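# Hang the power strip on two screws by keyholes

## Task

Get the power strip hanging from the two screws through its keyhole slots, level and supported by the screws alone with nothing holding it, oriented so each slot's narrow end points upward.

## Robot and tools

Robot: two arms, left_arm and right_arm, each with a two-finger parallel gripper and a wrist camera. All positions and targets use the scene frame: origin at table-top height midway between the nominal bases, +x out over the table, +z up, left_arm on the +y side (arm names do not match image sides). Actual bases: left_arm near (+0.013, +0.289, 0) m, right_arm near (-0.006, -0.365, 0) m, each turned slightly about z. A gripper's fingers point along its own +z and close along its own y. end_effector_position is the spot between the pads, roughly 1 cm short of the tips.

execute_actions(actions, cameras): actions is a list of actions; each action is a table of 1 to 15 rows, one row per 1/30 s step, and a short table repeats its final row until 15 steps pass. One action lasts 0.5 s. Every row is a single list of 14 numbers, each in [-1, 1], covering both arms even if one stays still: left_arm dx, dy, dz, rx, ry, rz, opening, then right_arm in the same order. dx..rz are offsets, not poses: measured along scene axes from that arm's Hand target as it was when the action began (every row counts from that same start, not from the previous row). Scale: 1.0 = 0.6 m for dx, dy, dz and 180 degrees for the rotation vector rx, ry, rz, which turns the gripper about its Hand target position. Sending the same offset again moves further. All six zeros re-request the current Hand target. opening is absolute: +1 fully open (0.094 m), -1 shut. cameras: list of names, ["all"], or []; images appear only if asked or if actions is empty. An empty actions list also reports the scene number and task.

move(target, speed, blend, opening_speed, grip_force, blocking, cameras): target is either one 14-number row as above or a list of up to 15 such rows; every row is an offset from the Hand targets at the move's start, not from the previous row. Paths are straight, finish together, take at least 0.5 s and are cut off at 10 s. speed: top path speed in m/s, 0.002 to 2.9 (default 0.25), rotation capped at twice that in rad/s; one value or one per target. blend: corner rounding distance in m for lists (0 = stop at each). opening_speed: rate of opening change per second on the -1..+1 scale, at least 0.2; use it for gentle closing. grip_force: per-pad force limit in newtons, 10 to 50, one value or one per arm; it persists, and low values close slowly. blocking=false returns after about 0.5 s while motion continues. The result adds a move: line with the ending (done, off_target, moving, held, fault) and any limits (paced = pose clipped, held = steps withheld). Moves ignore obstacles and the other arm; faster moves overshoot and hit harder.

wait(seconds 0 to 10): lets time pass holding commands. stop(): brakes a running move. zoom_image(camera, region [x0, y0, x1, y1] pixels from the top-left, at most 504 by 504) enlarges part of the latest image of cam_head_left, cam_head_right, cam_high, cam_low, cam_left_wrist or cam_right_wrist. read_manual(section="licences") gives licence text only. finished_scene(scene) ends scene 1 or 2 irreversibly; the strip must stay hung without the robot.

Results: end_effector_position (m) and end_effector_quat_wxyz per arm in the scene frame, possibly a few cm off; Hand target (the last commanded pose after clipping, the base for the next offsets); Tool commands; grip_measured on the opening scale (reads slightly wide when empty, a bit narrower than a squeezed part); grip_effort_nm (gripper motor effort, negative = closing, not pad force); Joint positions (last value = finger opening in m), joint torques and velocities ("within noise" when still). Each step the commanded orientation is clipped to within 40 degrees of the measured one. A gripper can rest a few cm short of its target from friction or load; resend the shortfall as an offset. To end pushing against something, command the target back beyond where the gripper is. Closing on a part firmly means commanding well below its width; to release, command well above grip_measured.

Avoid: dropping or flinging the strip, letting it leave the table, hard impacts on the screws, wall or stand, any contact or squeeze between the two arms or grippers, wrist-camera cables touching things, paths passing close to an arm's own base, long stretched-out or loaded holding (motor heat leads to MOTOR HOT, then a fault fold). Loose objects may get brief external nudges.

Each tool is called after ">>>" as name([rows], argument=value, ...), one row to a line, values as JSON.

## Session

>>> execute_actions(actions=[])

Scene clock: 0.00 s.
left_arm: end_effector_position=(+0.2578, +0.1456, +0.1002) grip_measured=+1.000 grip_effort_nm=n/a end_effector_quat_wxyz=(+0.122, +0.189, +0.974, -0.039) | right_arm: end_effector_position=(+0.2571, -0.1513, +0.1021) grip_measured=+1.000 grip_effort_nm=n/a end_effector_quat_wxyz=(+0.359, -0.260, +0.887, +0.126)
Joint positions: left_arm=[-0.511 1.383 1.002 -0.934 -0.01 -0.155 0.094] | right_arm=[0.656 1.204 0.621 -0.208 0.064 0.117 0.094]
Joint velocities: within noise
Joint torques (N m): no reading
Heat: left arm: 35 °C; right arm: 40 °C.
Hand target: left_arm +0.2599, +0.1446, +0.1039; +0.129, +0.189, +0.973, -0.041 | right_arm +0.2599, -0.1493, +0.1097; +0.369, -0.258, +0.883, +0.129
Tool commands: left_gripper/opening=+1.0 right_gripper/opening=+1.0

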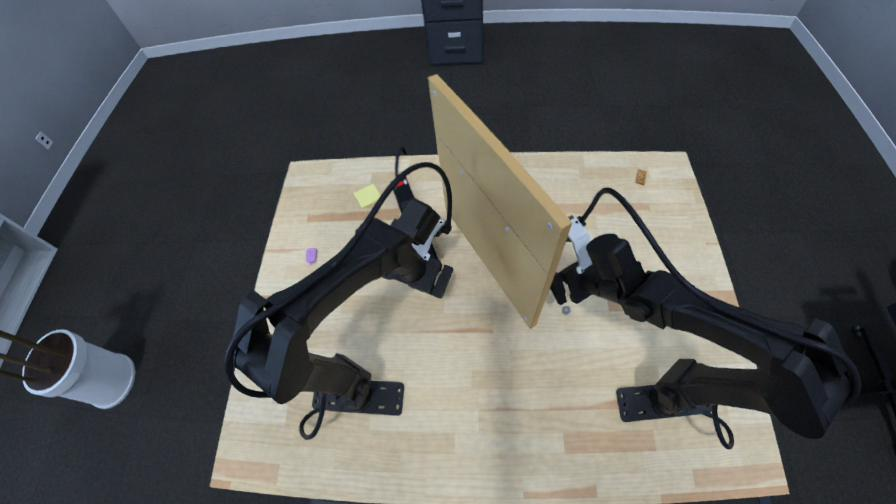

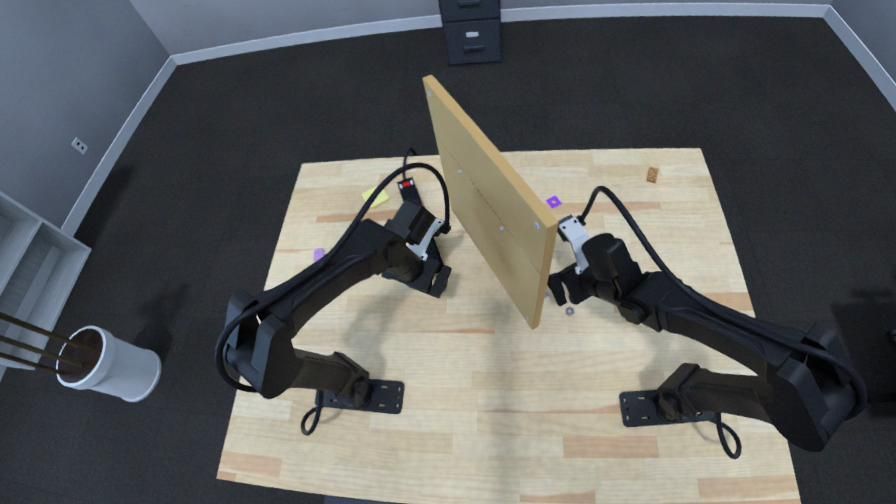

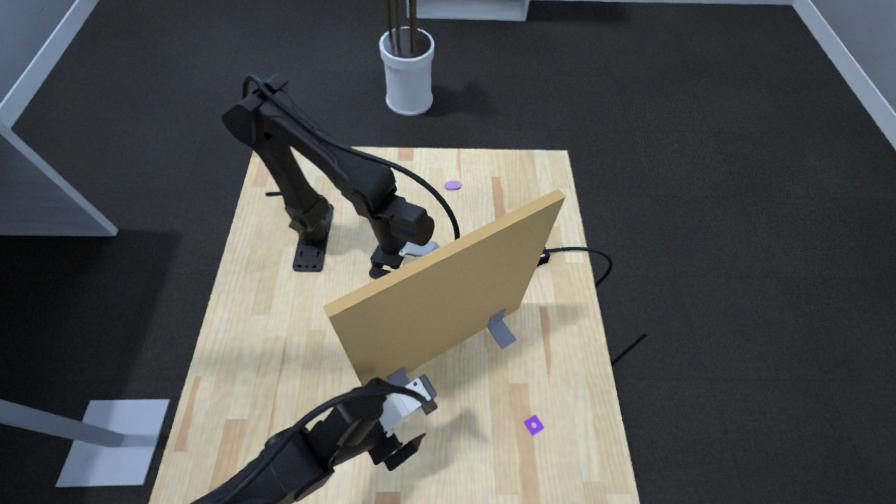

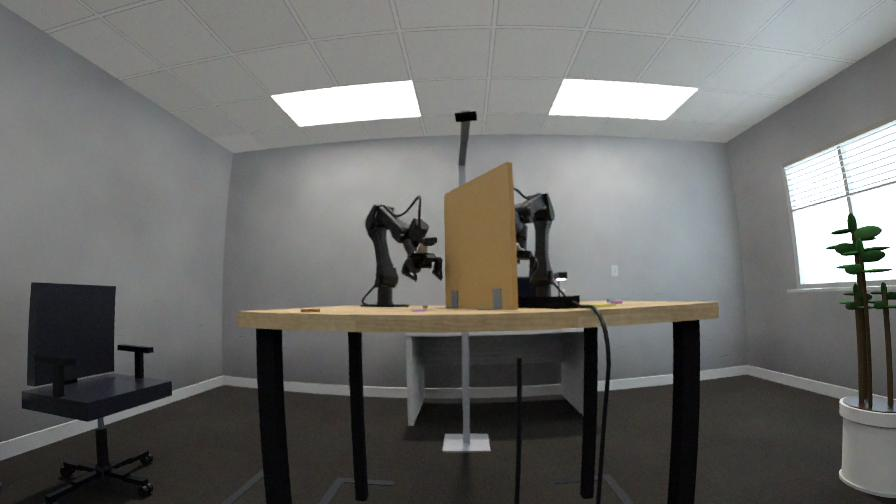

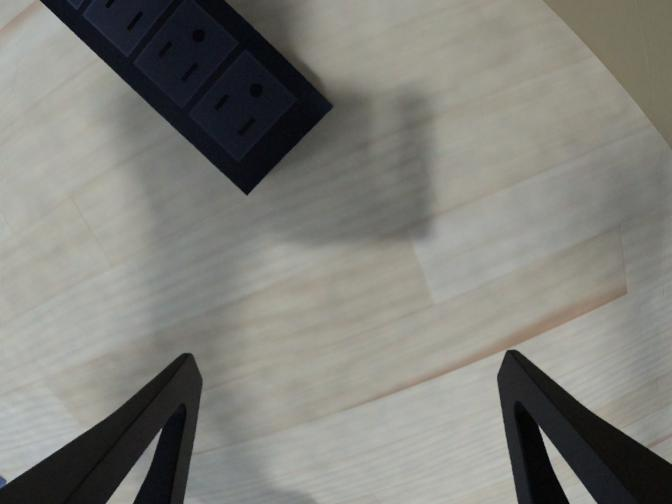

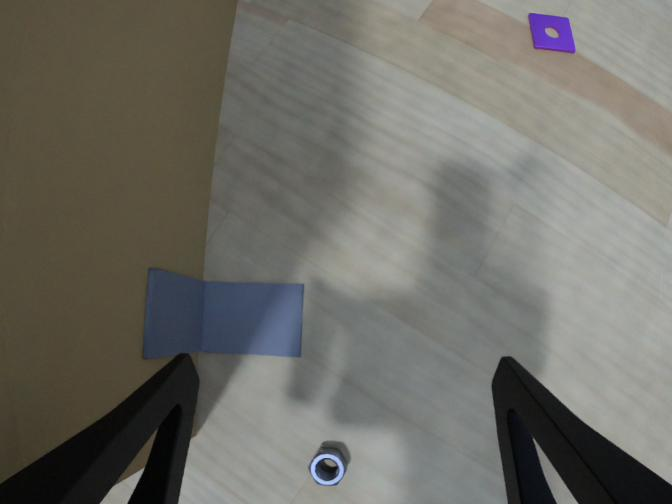

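>>> zoom_image(camera="cam_head_left", region=[340, 60, 620, 340])

>>> zoom_image(camera="cam_head_right", region=[340, 60, 620, 340])

Scaled by 1.800 from the camera's 896x504 image, which has a finer 1280x720 frame.

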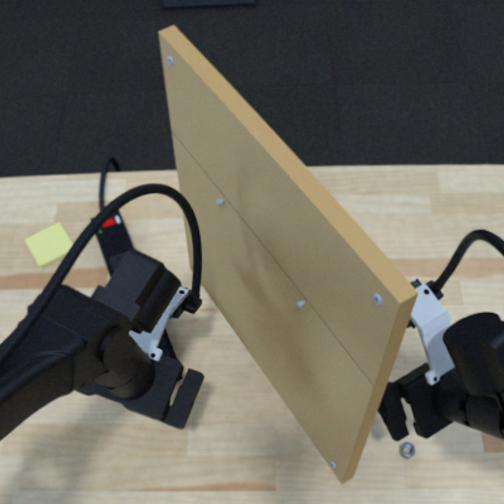

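Scaled by 1.800 from the camera's 896x504 image, which has a finer 1280x720 frame.

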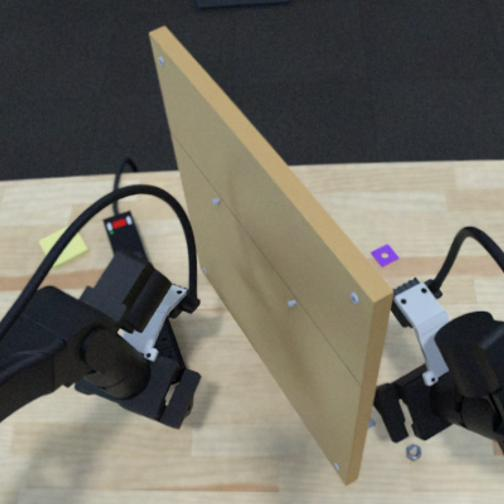

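>>> move(target=[-0.05, 0.2, 0.2, 0, 0, 0, 1, 0, 0, 0, 0, 0, 0, 1], cameras=["cam_head_left","cam_head_right","cam_left_wrist","cam_right_wrist"])

>>> zoom_image(camera="cam_head_left", region=[340, 120, 500, 300])

>>> zoom_image(camera="cam_head_right", region=[340, 120, 500, 300])

Scene clock: 27.23 s.
left_arm: end_effector_position=(+0.2281, +0.2658, +0.2179) grip_measured=+1.000 grip_effort_nm=0.01 end_effector_quat_wxyz=(+0.123, +0.186, +0.974, -0.035) | right_arm: end_effector_position=(+0.2571, -0.1513, +0.1021) grip_measured=+1.000 grip_effort_nm=0.01 end_effector_quat_wxyz=(+0.359, -0.260, +0.887, +0.126)
Joint positions: left_arm=[0.009 1.202 1.351 -1.487 0.11 0.346 0.094] | right_arm=[0.656 1.204 0.621 -0.208 0.064 0.117 0.094]
Joint torques (N m): left_arm=[0.53 -1.66 8.1 0.53 0.21 0.11] | right_arm=[0.03 -4.68 8.38 1.26 0.06 0.01]
Heat: left arm: 37 °C; right arm: 42 °C.
Hand target: left_arm +0.2299, +0.2646, +0.2240; +0.129, +0.189, +0.973, -0.040 | right_arm +0.2599, -0.1493, +0.1097; +0.369, -0.258, +0.883, +0.129
Off the commanded pose: left_arm 0.006 m, 1 deg | right_arm 0.008 m, 1 deg.
move: done
camera_calibration:
cam_left_wrist: T_world_to_cam=[[-0.396082, -0.918057, -0.0170239, 0.344397], [-0.865442, 0.367058, 0.340997, 0.0650666], [-0.306806, 0.149796, -0.93991, 0.341506], [0, 0, 0, 1]] pos_world=[0.297497, 0.241137, 0.30466]
Images, in order (width x height): cam_head_left 896x504, cam_head_right 896x504, cam_left_wrist 672x504, cam_right_wrist 672x504.

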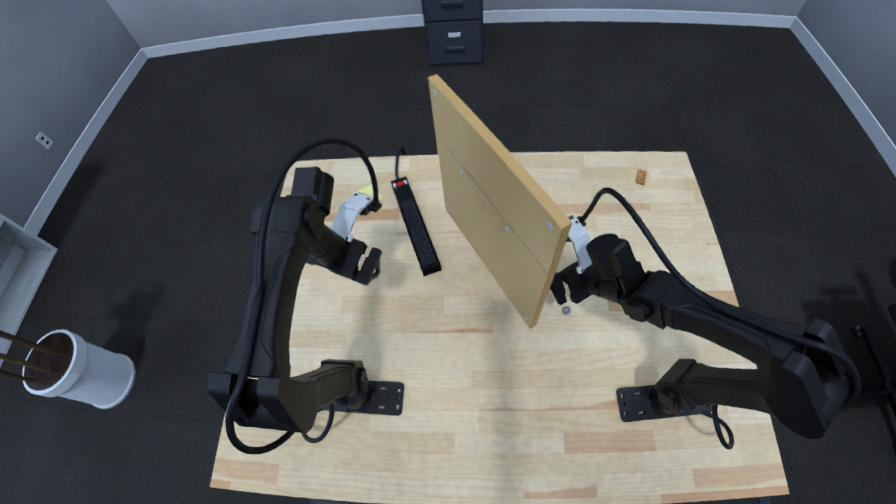

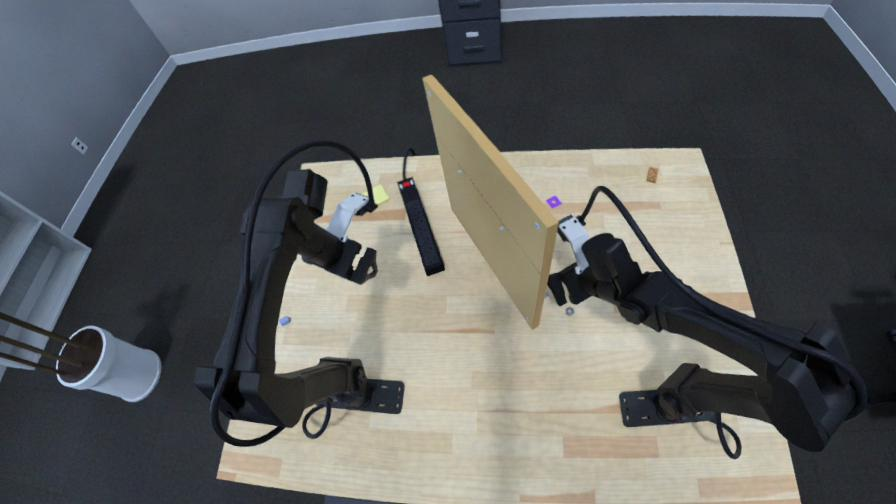

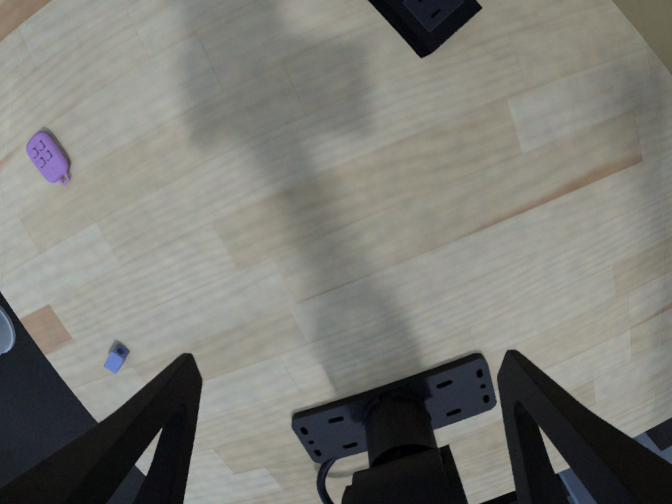

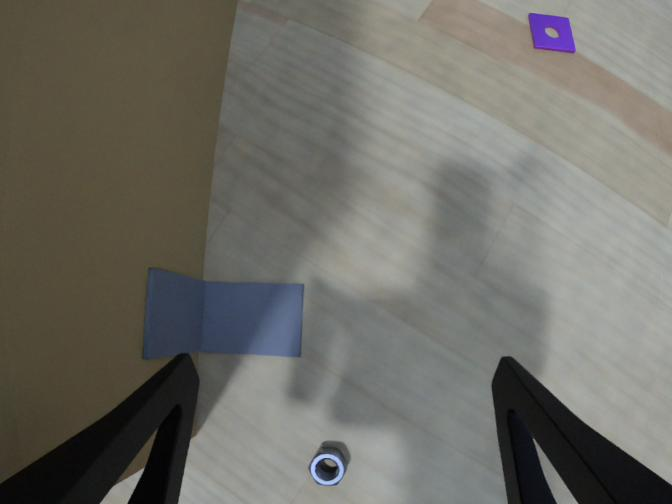

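Scaled by 2.800 from the camera's 896x504 image, which has a finer 1280x720 frame.

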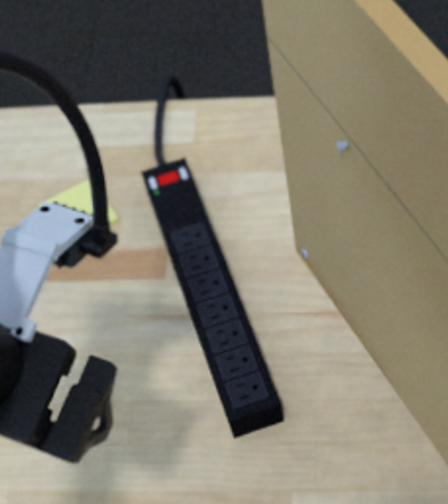

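Scaled by 2.800 from the camera's 896x504 image, which has a finer 1280x720 frame.

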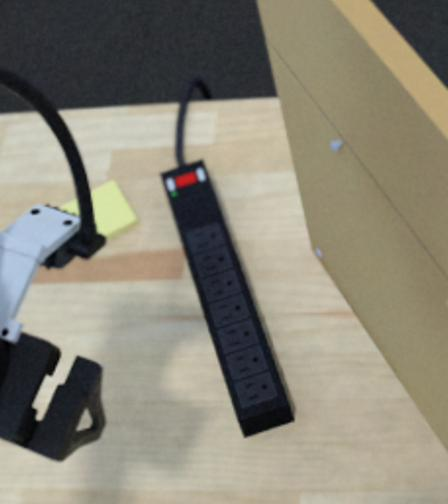

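>>> move(target=[0.333, -0.129, -0.05, 0.011, 0.087, 0.231, 1, 0, 0, 0, 0, 0, 0, 1], cameras=["cam_head_left","cam_head_right","cam_left_wrist"])

>>> zoom_image(camera="cam_head_left", region=[340, 120, 500, 300])

Scene clock: 61.57 s.
left_arm: end_effector_position=(+0.4269, +0.1887, +0.1931) grip_measured=+1.000 grip_effort_nm=0.01 end_effector_quat_wxyz=(+0.067, -0.171, +0.982, -0.034) | right_arm: end_effector_position=(+0.2571, -0.1513, +0.1021) grip_measured=+1.000 grip_effort_nm=0.01 end_effector_quat_wxyz=(+0.359, -0.260, +0.887, +0.126)
Joint positions: left_arm=[-0.208 2.107 2.255 -1.568 0.009 -0.58 0.094] | right_arm=[0.656 1.204 0.621 -0.208 0.064 0.117 0.094]
Joint torques (N m): left_arm=[-0.4 -8.17 8.31 0.33 -0.08 -0.08] | right_arm=[0.06 -4.67 8.39 1.26 0.06 0.01]
Heat: left arm: 37 °C; right arm: 42 °C.
Hand target: left_arm +0.4297, +0.1872, +0.1938; +0.000, -0.173, +0.985, -0.001 | right_arm +0.2599, -0.1493, +0.1097; +0.369, -0.258, +0.883, +0.129
Off the commanded pose: left_arm 0.003 m, 9 deg | right_arm 0.008 m, 1 deg.
joint sent to its limit (left arm) — joint 4 (wrist pitch), lower limit. The joint targets are off in orientation, not in position.
move: off_target (left_arm)
camera_calibration:
cam_left_wrist: T_world_to_cam=[[0.301265, -0.952012, 0.0539609, 0.0469497], [-0.852829, -0.243702, 0.461835, 0.360362], [-0.426522, -0.185154, -0.885323, 0.494656], [0, 0, 0, 1]] pos_world=[0.504165, 0.224105, 0.268969]
Images, in order (width x height): cam_head_left 896x504, cam_head_right 896x504, cam_left_wrist 672x504.

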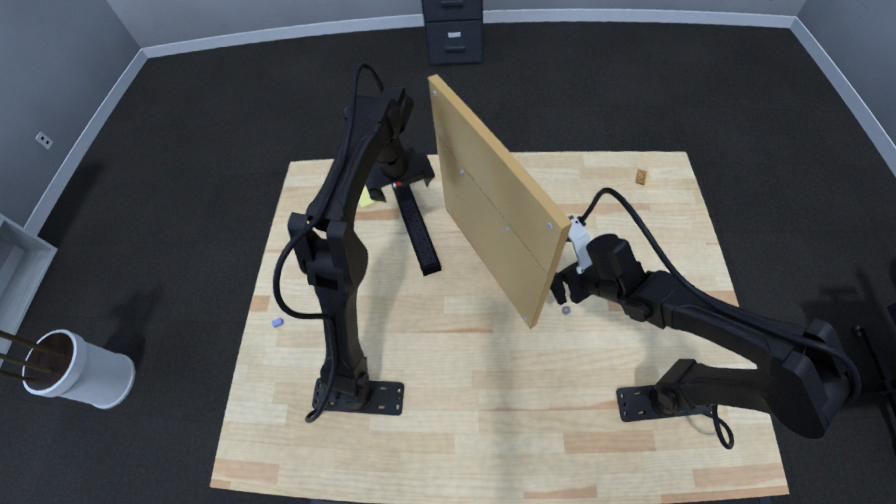

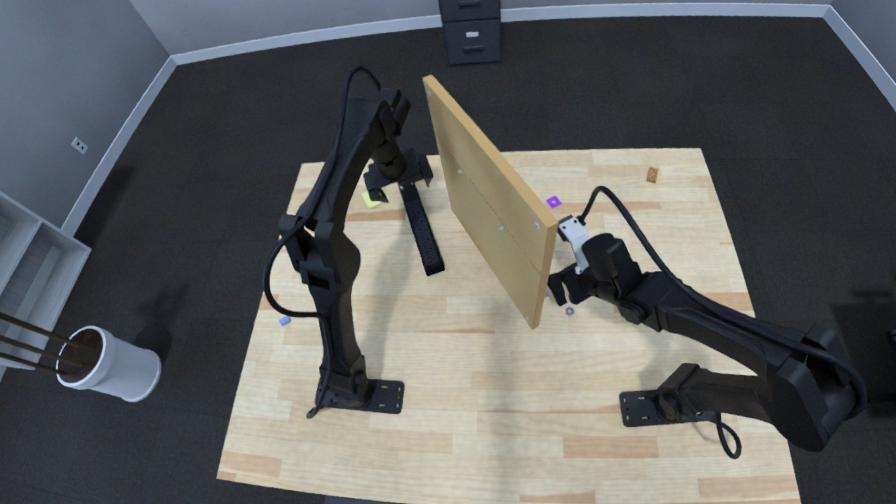

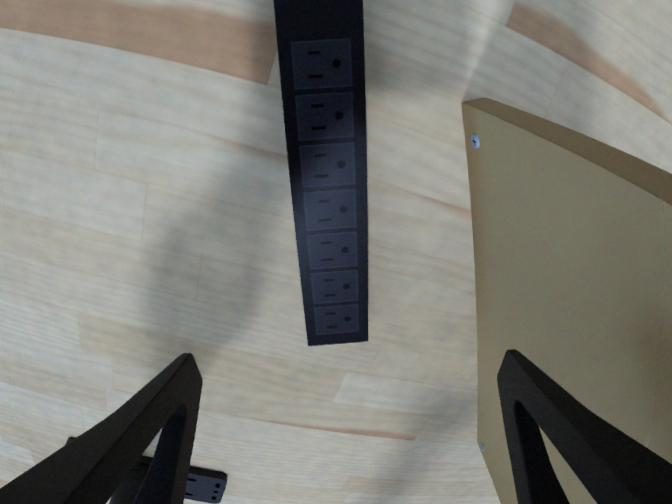

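Scaled by 2.800 from the camera's 896x504 image, which has a finer 1280x720 frame.

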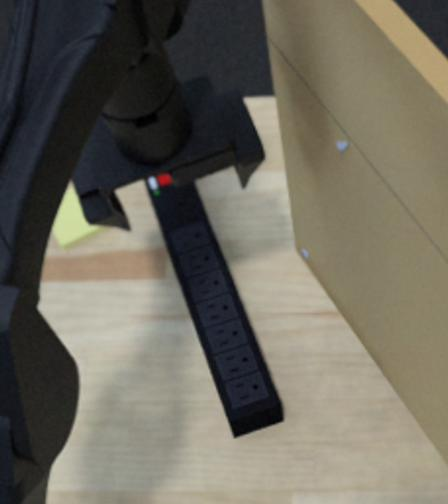

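>>> move(target=[0.03, 0.01, -0.15, 0, 0, 0, 1, 0, 0, 0, 0, 0, 0, 1], cameras=["cam_head_left","cam_head_right","cam_left_wrist","cam_low"])

>>> zoom_image(camera="cam_head_right", region=[340, 120, 500, 300])

>>> zoom_image(camera="cam_low", region=[400, 140, 680, 340])

Scene clock: 85.73 s.
left_arm: end_effector_position=(+0.4410, +0.1900, +0.1040) grip_measured=+1.000 grip_effort_nm=0.01 end_effector_quat_wxyz=(-0.010, -0.173, +0.985, +0.000) | right_arm: end_effector_position=(+0.2571, -0.1513, +0.1021) grip_measured=+1.000 grip_effort_nm=0.01 end_effector_quat_wxyz=(+0.359, -0.260, +0.887, +0.126)
Joint positions: left_arm=[-0.198 2.295 2.206 -1.501 0.009 -0.574 0.094] | right_arm=[0.656 1.204 0.621 -0.208 0.064 0.117 0.094]
Joint torques (N m): left_arm=[0.57 -10.78 6.35 0.34 -0.04 0.11] | right_arm=[0.03 -4.68 8.39 1.26 0.06 0]
Heat: left arm: 37 °C; right arm: 42 °C.
Hand target: left_arm +0.4477, +0.1932, +0.1039; +0.001, -0.172, +0.985, -0.001 | right_arm +0.2599, -0.1493, +0.1097; +0.369, -0.258, +0.883, +0.129
Off the commanded pose: left_arm 0.007 m, 1 deg | right_arm 0.008 m, 1 deg.
move: done
camera_calibration:
cam_left_wrist: T_world_to_cam=[[0.306558, -0.951262, -0.0335018, 0.0552632], [-0.765375, -0.267272, 0.585462, 0.366929], [-0.565882, -0.153837, -0.810007, 0.469588], [0, 0, 0, 1]] pos_world=[0.529629, 0.22288, 0.167397]
Images, in order (width x height): cam_head_left 896x504, cam_head_right 896x504, cam_low 896x504, cam_left_wrist 672x504.

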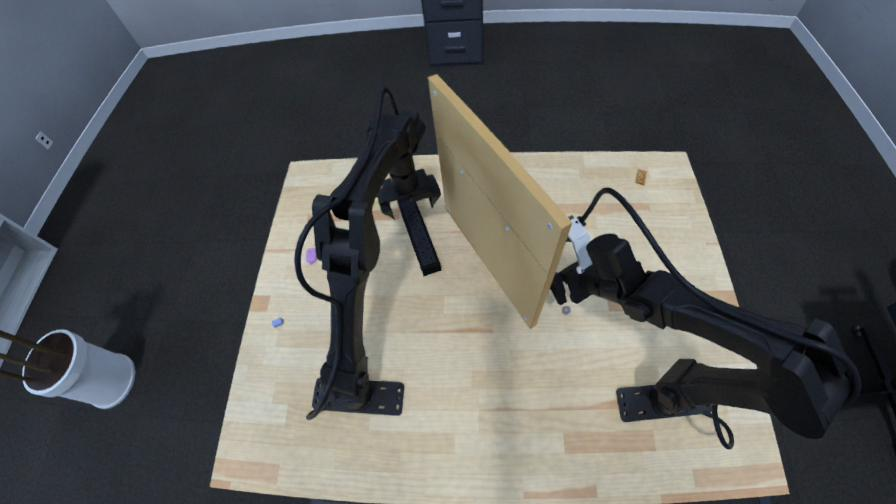

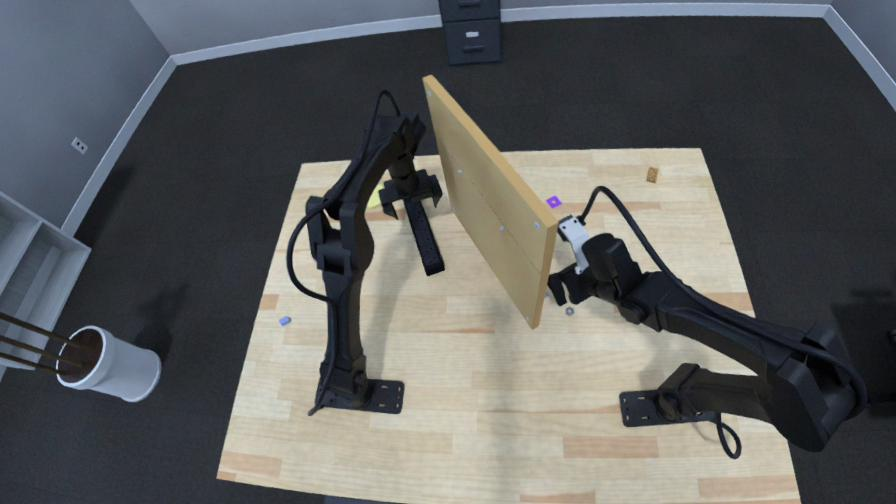

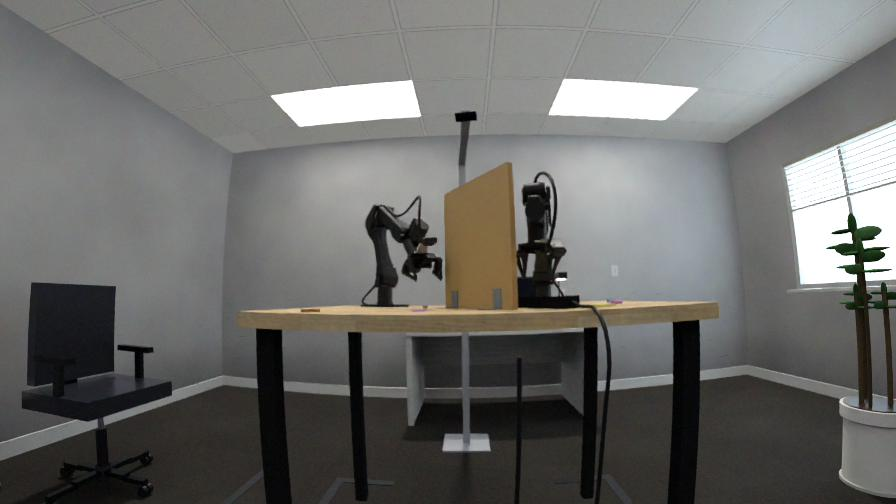

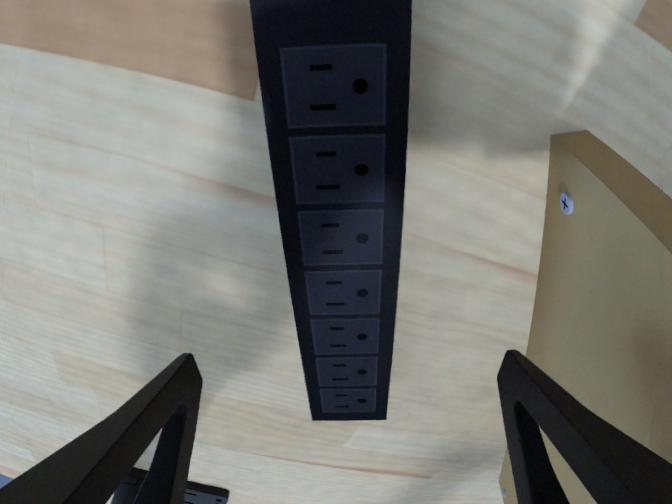

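Scaled by 2.800 from the camera's 896x504 image, which has a finer 1280x720 frame.

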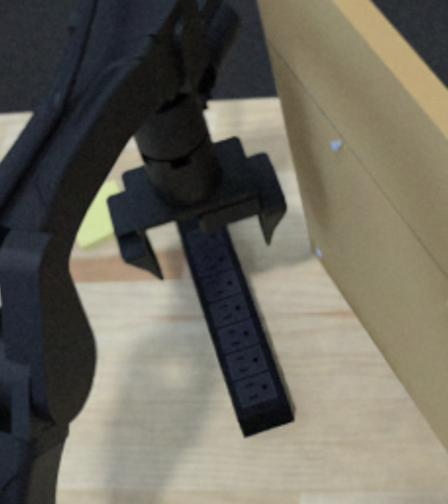

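Scaled by 1.800 from the camera's 896x504 image, which has a finer 1280x720 frame.

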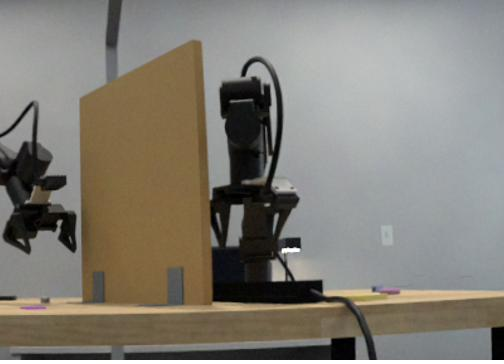

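>>> move(target=[0.0142, 0.0122, -0.131, 0, 0, 0, 1, 0, 0, 0, 0, 0, 0, 1], speed=0.12, cameras=["cam_low","cam_left_wrist"])

>>> zoom_image(camera="cam_low", region=[480, 220, 620, 340])

Scene clock: 107.50 s.
left_arm: end_effector_position=(+0.4560, +0.1959, +0.0380) grip_measured=+1.000 grip_effort_nm=0.01 end_effector_quat_wxyz=(+0.006, -0.173, +0.985, -0.007) | right_arm: end_effector_position=(+0.2571, -0.1513, +0.1021) grip_measured=+1.000 grip_effort_nm=0.01 end_effector_quat_wxyz=(+0.359, -0.260, +0.887, +0.126)
Joint positions: left_arm=[-0.177 2.309 1.967 -1.212 0.009 -0.554 0.094] | right_arm=[0.656 1.204 0.621 -0.208 0.064 0.117 0.094]
Joint torques (N m): left_arm=[0.5 -9.51 4.7 0.43 -0.05 0.1] | right_arm=[0.05 -4.68 8.39 1.26 0.06 0]
Heat: left arm: 37 °C; right arm: 42 °C.
Hand target: left_arm +0.4561, +0.2005, +0.0253; +0.000, -0.173, +0.985, -0.001 | right_arm +0.2599, -0.1493, +0.1097; +0.369, -0.258, +0.883, +0.129
Off the commanded pose: left_arm 0.013 m, 1 deg | right_arm 0.008 m, 1 deg.
move: off_target (left_arm)
camera_calibration:
cam_left_wrist: T_world_to_cam=[[0.307793, -0.951329, -0.0153804, 0.052984], [-0.785452, -0.263182, 0.560179, 0.427943], [-0.536963, -0.160339, -0.828229, 0.414323], [0, 0, 0, 1]] pos_world=[0.542296, 0.229464, 0.104244]
Images, in order (width x height): cam_low 896x504, cam_left_wrist 672x504.

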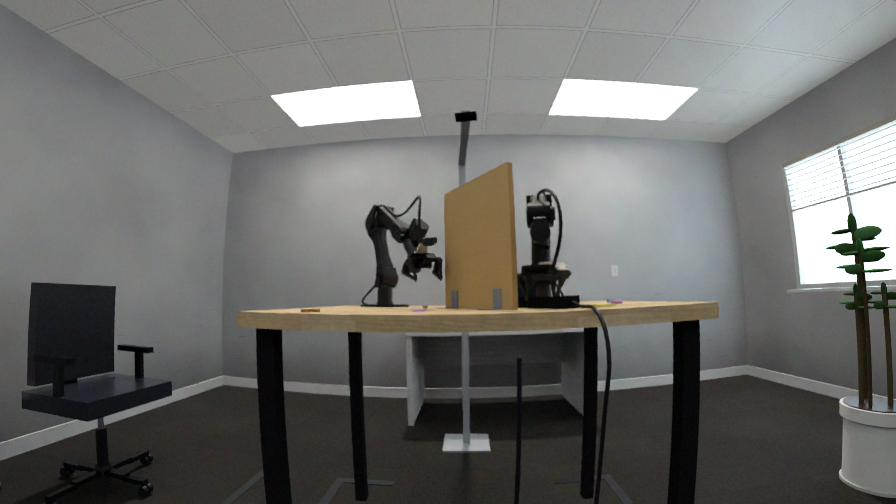

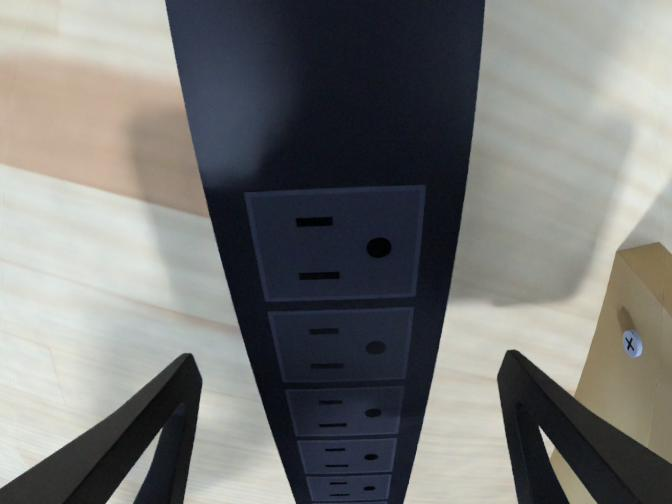

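Scaled by 3.600 from the camera's 896x504 image, which has a finer 1280x720 frame.

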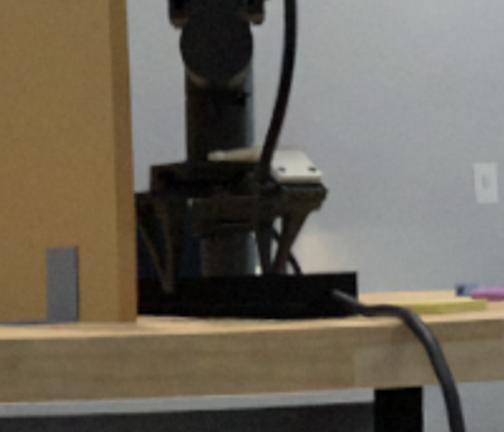

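>>> move(target=[0.002, 0.005, -0.02, 0, 0, 0, 1, 0, 0, 0, 0, 0, 0, 1], speed=0.12, cameras=[])

Scene clock: 113.13 s.
left_arm: end_effector_position=(+0.4585, +0.1988, +0.0282) grip_measured=+1.000 grip_effort_nm=0.00 end_effector_quat_wxyz=(+0.009, -0.173, +0.985, -0.008) | right_arm: end_effector_position=(+0.2571, -0.1513, +0.1021) grip_measured=+1.000 grip_effort_nm=0.01 end_effector_quat_wxyz=(+0.359, -0.260, +0.887, +0.126)
Joint positions: left_arm=[-0.17 2.316 1.941 -1.173 0.009 -0.547 0.094] | right_arm=[0.656 1.204 0.621 -0.208 0.064 0.117 0.094]
Joint velocities: left_arm=[-0.046 -0.002 0.007 0.007 -0.066 0.007 0] | right_arm=[within noise]
Joint torques (N m): left_arm=[0.51 -9.31 4.56 0.41 -0.03 0.09] | right_arm=[0.05 -4.71 8.38 1.26 0.05 0.01]
Heat: left arm: 37 °C; right arm: 42 °C.
Hand target: left_arm +0.4574, +0.2034, +0.0133; +0.001, -0.172, +0.985, -0.001 | right_arm +0.2599, -0.1493, +0.1097; +0.369, -0.258, +0.883, +0.129
Off the commanded pose: left_arm 0.016 m, 1 deg | right_arm 0.008 m, 1 deg.
move: off_target (left_arm)
No camera images: "cameras" was empty.

>>> move(target=[0, 0, 0.012, 0, 0, 0, -0.4, 0, 0, 0, 0, 0, 0, 1], opening_speed=0.8, grip_force=[40, 50], cameras=["cam_left_wrist"])

Scene clock: 119.50 s.
left_arm: end_effector_position=(+0.4586, +0.1987, +0.0282) grip_measured=-0.013 grip_effort_nm=-0.80 end_effector_quat_wxyz=(+0.009, -0.173, +0.985, -0.009) | right_arm: end_effector_position=(+0.2571, -0.1513, +0.1021) grip_measured=+1.000 grip_effort_nm=0.01 end_effector_quat_wxyz=(+0.359, -0.260, +0.887, +0.126)
Joint positions: left_arm=[-0.17 2.316 1.941 -1.172 0.009 -0.547 0.046] | right_arm=[0.656 1.204 0.621 -0.208 0.064 0.117 0.094]
Joint torques (N m): left_arm=[0.51 -9.72 6.35 0.11 -0.07 0.14] | right_arm=[0.05 -4.71 8.38 1.26 0.06 0]
Heat: left arm: 38 °C; right arm: 42 °C.
Hand target: left_arm +0.4574, +0.2034, +0.0205; +0.000, -0.172, +0.985, -0.001 | right_arm +0.2599, -0.1493, +0.1097; +0.369, -0.258, +0.883, +0.129
Off the commanded pose: left_arm 0.009 m, 1 deg | right_arm 0.008 m, 1 deg.
grip_force (N): 40, 50
move: done
camera_calibration:
cam_left_wrist: T_world_to_cam=[[0.307859, -0.951354, -0.0121724, 0.054487], [-0.788785, -0.262363, 0.555863, 0.437666], [-0.532016, -0.161526, -0.831185, 0.406112], [0, 0, 0, 1]] pos_world=[0.544508, 0.232261, 0.0949353]
Images, in order (width x height): cam_left_wrist 672x504.

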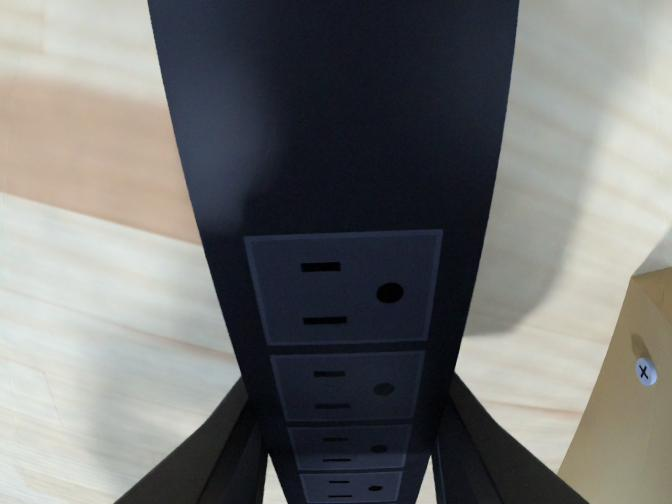

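>>> move([
  [-0.062, 0.028, 0.3, 0, 0, 0, -0.4, 0, 0, 0, 0, 0, 0, 1],
  [-0.296, -0.152, 0.716, -0.673, -0.332, 0.034, -0.4, 0, 0, 0, 0, 0, 0, 1],
], speed=[0.2, 0.25], blend=[0.03, 0], cameras=["cam_high","cam_head_left","cam_left_wrist"])

>>> zoom_image(camera="cam_high", region=[300, 100, 600, 300])

Scene clock: 158.83 s.
left_arm: end_effector_position=(+0.3089, +0.1041, +0.4100) grip_measured=-0.016 grip_effort_nm=-0.84 end_effector_quat_wxyz=(-0.225, +0.186, -0.418, +0.860) | right_arm: end_effector_position=(+0.2571, -0.1513, +0.1021) grip_measured=+1.000 grip_effort_nm=0.01 end_effector_quat_wxyz=(+0.359, -0.260, +0.887, +0.126)
Joint positions: left_arm=[-0.307 1.241 0.556 1.386 0.449 -2.085 0.046] | right_arm=[0.656 1.204 0.621 -0.208 0.064 0.117 0.094]
Joint torques (N m): left_arm=[-0.69 -3.59 8.13 2.95 -0.17 0.16] | right_arm=[0.05 -4.7 8.38 1.26 0.06 0.01]
Heat: left arm: 39 °C; right arm: 42 °C.
Hand target: left_arm +0.2798, +0.1121, +0.4500; -0.260, +0.107, -0.367, +0.887 | right_arm +0.2599, -0.1493, +0.1097; +0.369, -0.258, +0.883, +0.129
Off the commanded pose: left_arm 0.050 m, 12 deg | right_arm 0.008 m, 1 deg.
grip_force (N): 40, 50
move: off_target (left_arm)
camera_calibration:
cam_left_wrist: T_world_to_cam=[[-0.244268, 0.509085, 0.825328, -0.309595], [-0.968758, -0.0904404, -0.230932, 0.442899], [-0.0429208, -0.855951, 0.515272, -0.00231455], [0, 0, 0, 1]] pos_world=[0.353338, 0.195685, 0.358989]
Images, in order (width x height): cam_head_left 896x504, cam_high 896x504, cam_left_wrist 672x504.

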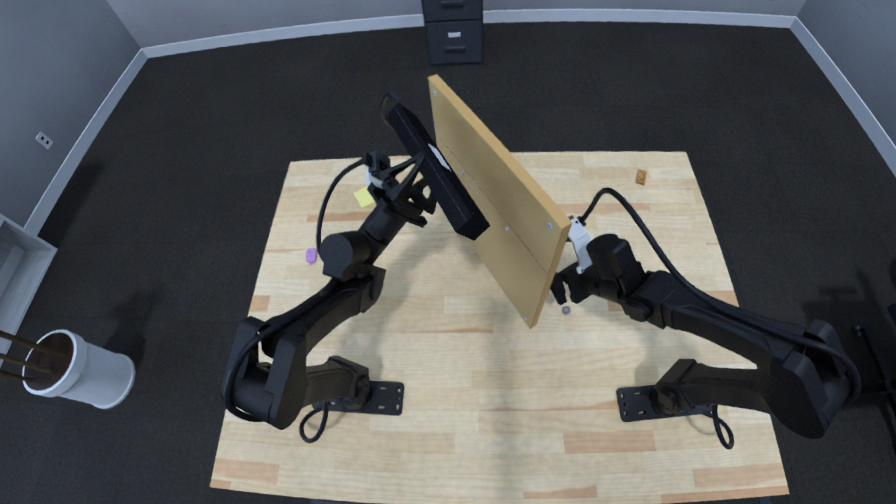

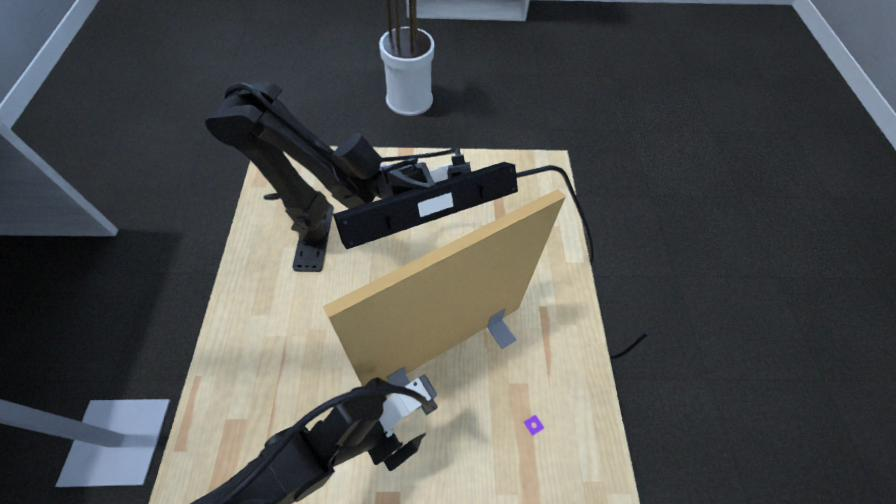

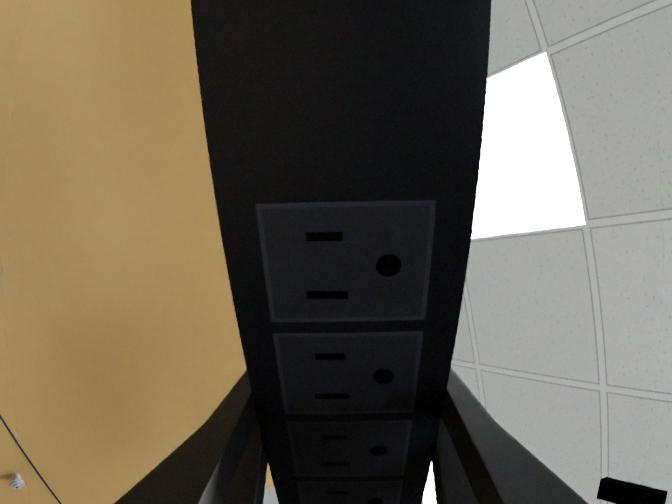

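Scaled by 1.680 from the camera's 896x504 image, which has a finer 1280x720 frame.

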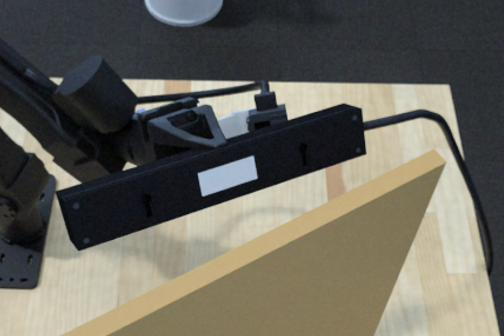

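>>> zoom_image(camera="cam_high", region=[330, 150, 430, 250])

>>> zoom_image(camera="cam_high", region=[430, 150, 530, 250])

Scaled by 5.040 from the camera's 896x504 image, which has a finer 1280x720 frame.

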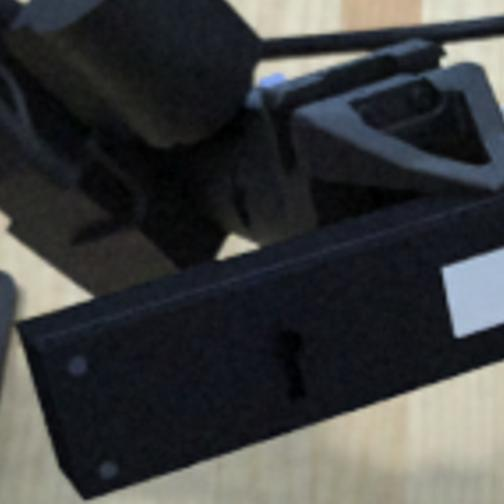

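Scaled by 5.040 from the camera's 896x504 image, which has a finer 1280x720 frame.

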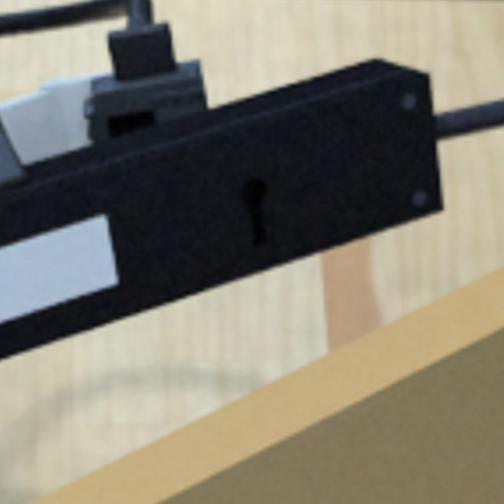

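>>> execute_actions(actions=[], cameras=["cam_low","cam_high"])

>>> zoom_image(camera="cam_low", region=[440, 140, 800, 500])

>>> zoom_image(camera="cam_high", region=[440, 120, 720, 400])

Scene clock: 202.17 s.
left_arm: end_effector_position=(+0.3090, +0.1043, +0.4101) grip_measured=-0.016 grip_effort_nm=-0.84 end_effector_quat_wxyz=(-0.225, +0.186, -0.418, +0.860) | right_arm: end_effector_position=(+0.2571, -0.1513, +0.1021) grip_measured=+1.000 grip_effort_nm=0.01 end_effector_quat_wxyz=(+0.359, -0.260, +0.887, +0.126)
Joint positions: left_arm=[-0.307 1.241 0.556 1.387 0.448 -2.085 0.046] | right_arm=[0.656 1.204 0.621 -0.208 0.064 0.117 0.094]
Joint velocities: within noise
Joint torques (N m): left_arm=[-0.58 -3.71 7.87 2.94 -0.2 0.18] | right_arm=[0.05 -4.68 8.39 1.26 0.06 0.01]
Heat: left arm: 46 °C; right arm: 41 °C.
Hand target: left_arm +0.2798, +0.1122, +0.4500; -0.260, +0.107, -0.367, +0.887 | right_arm +0.2599, -0.1493, +0.1097; +0.369, -0.258, +0.883, +0.129
Tool commands: left_gripper/opening=-0.4 right_gripper/opening=+1.0
Off the commanded pose: left_arm 0.050 m, 12 deg | right_arm 0.008 m, 1 deg.
grip_force (N): 40, 50
Images, in order (width x height): cam_high 896x504, cam_low 896x504.

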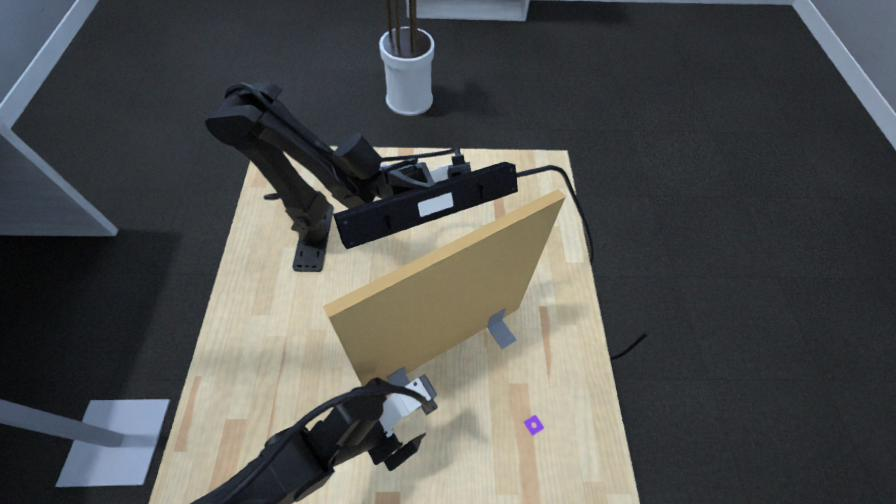

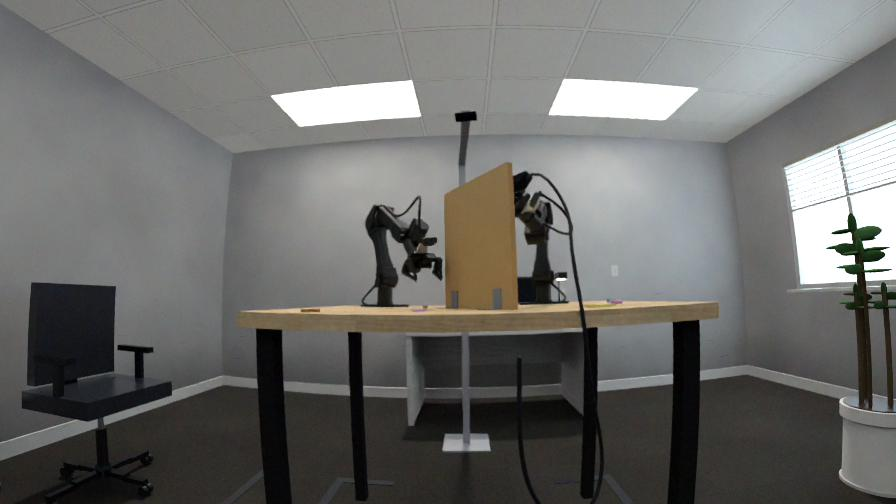

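Scaled by 1.400 from the camera's 896x504 image, which has a finer 1280x720 frame.

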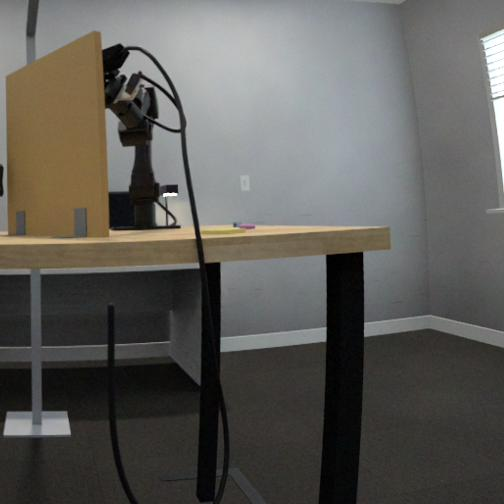

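Scaled by 1.800 from the camera's 896x504 image, which has a finer 1280x720 frame.

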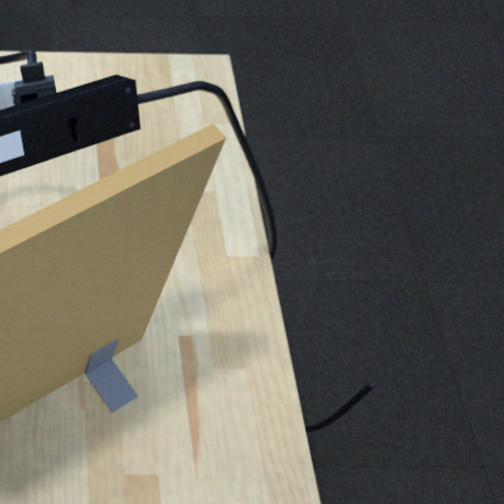

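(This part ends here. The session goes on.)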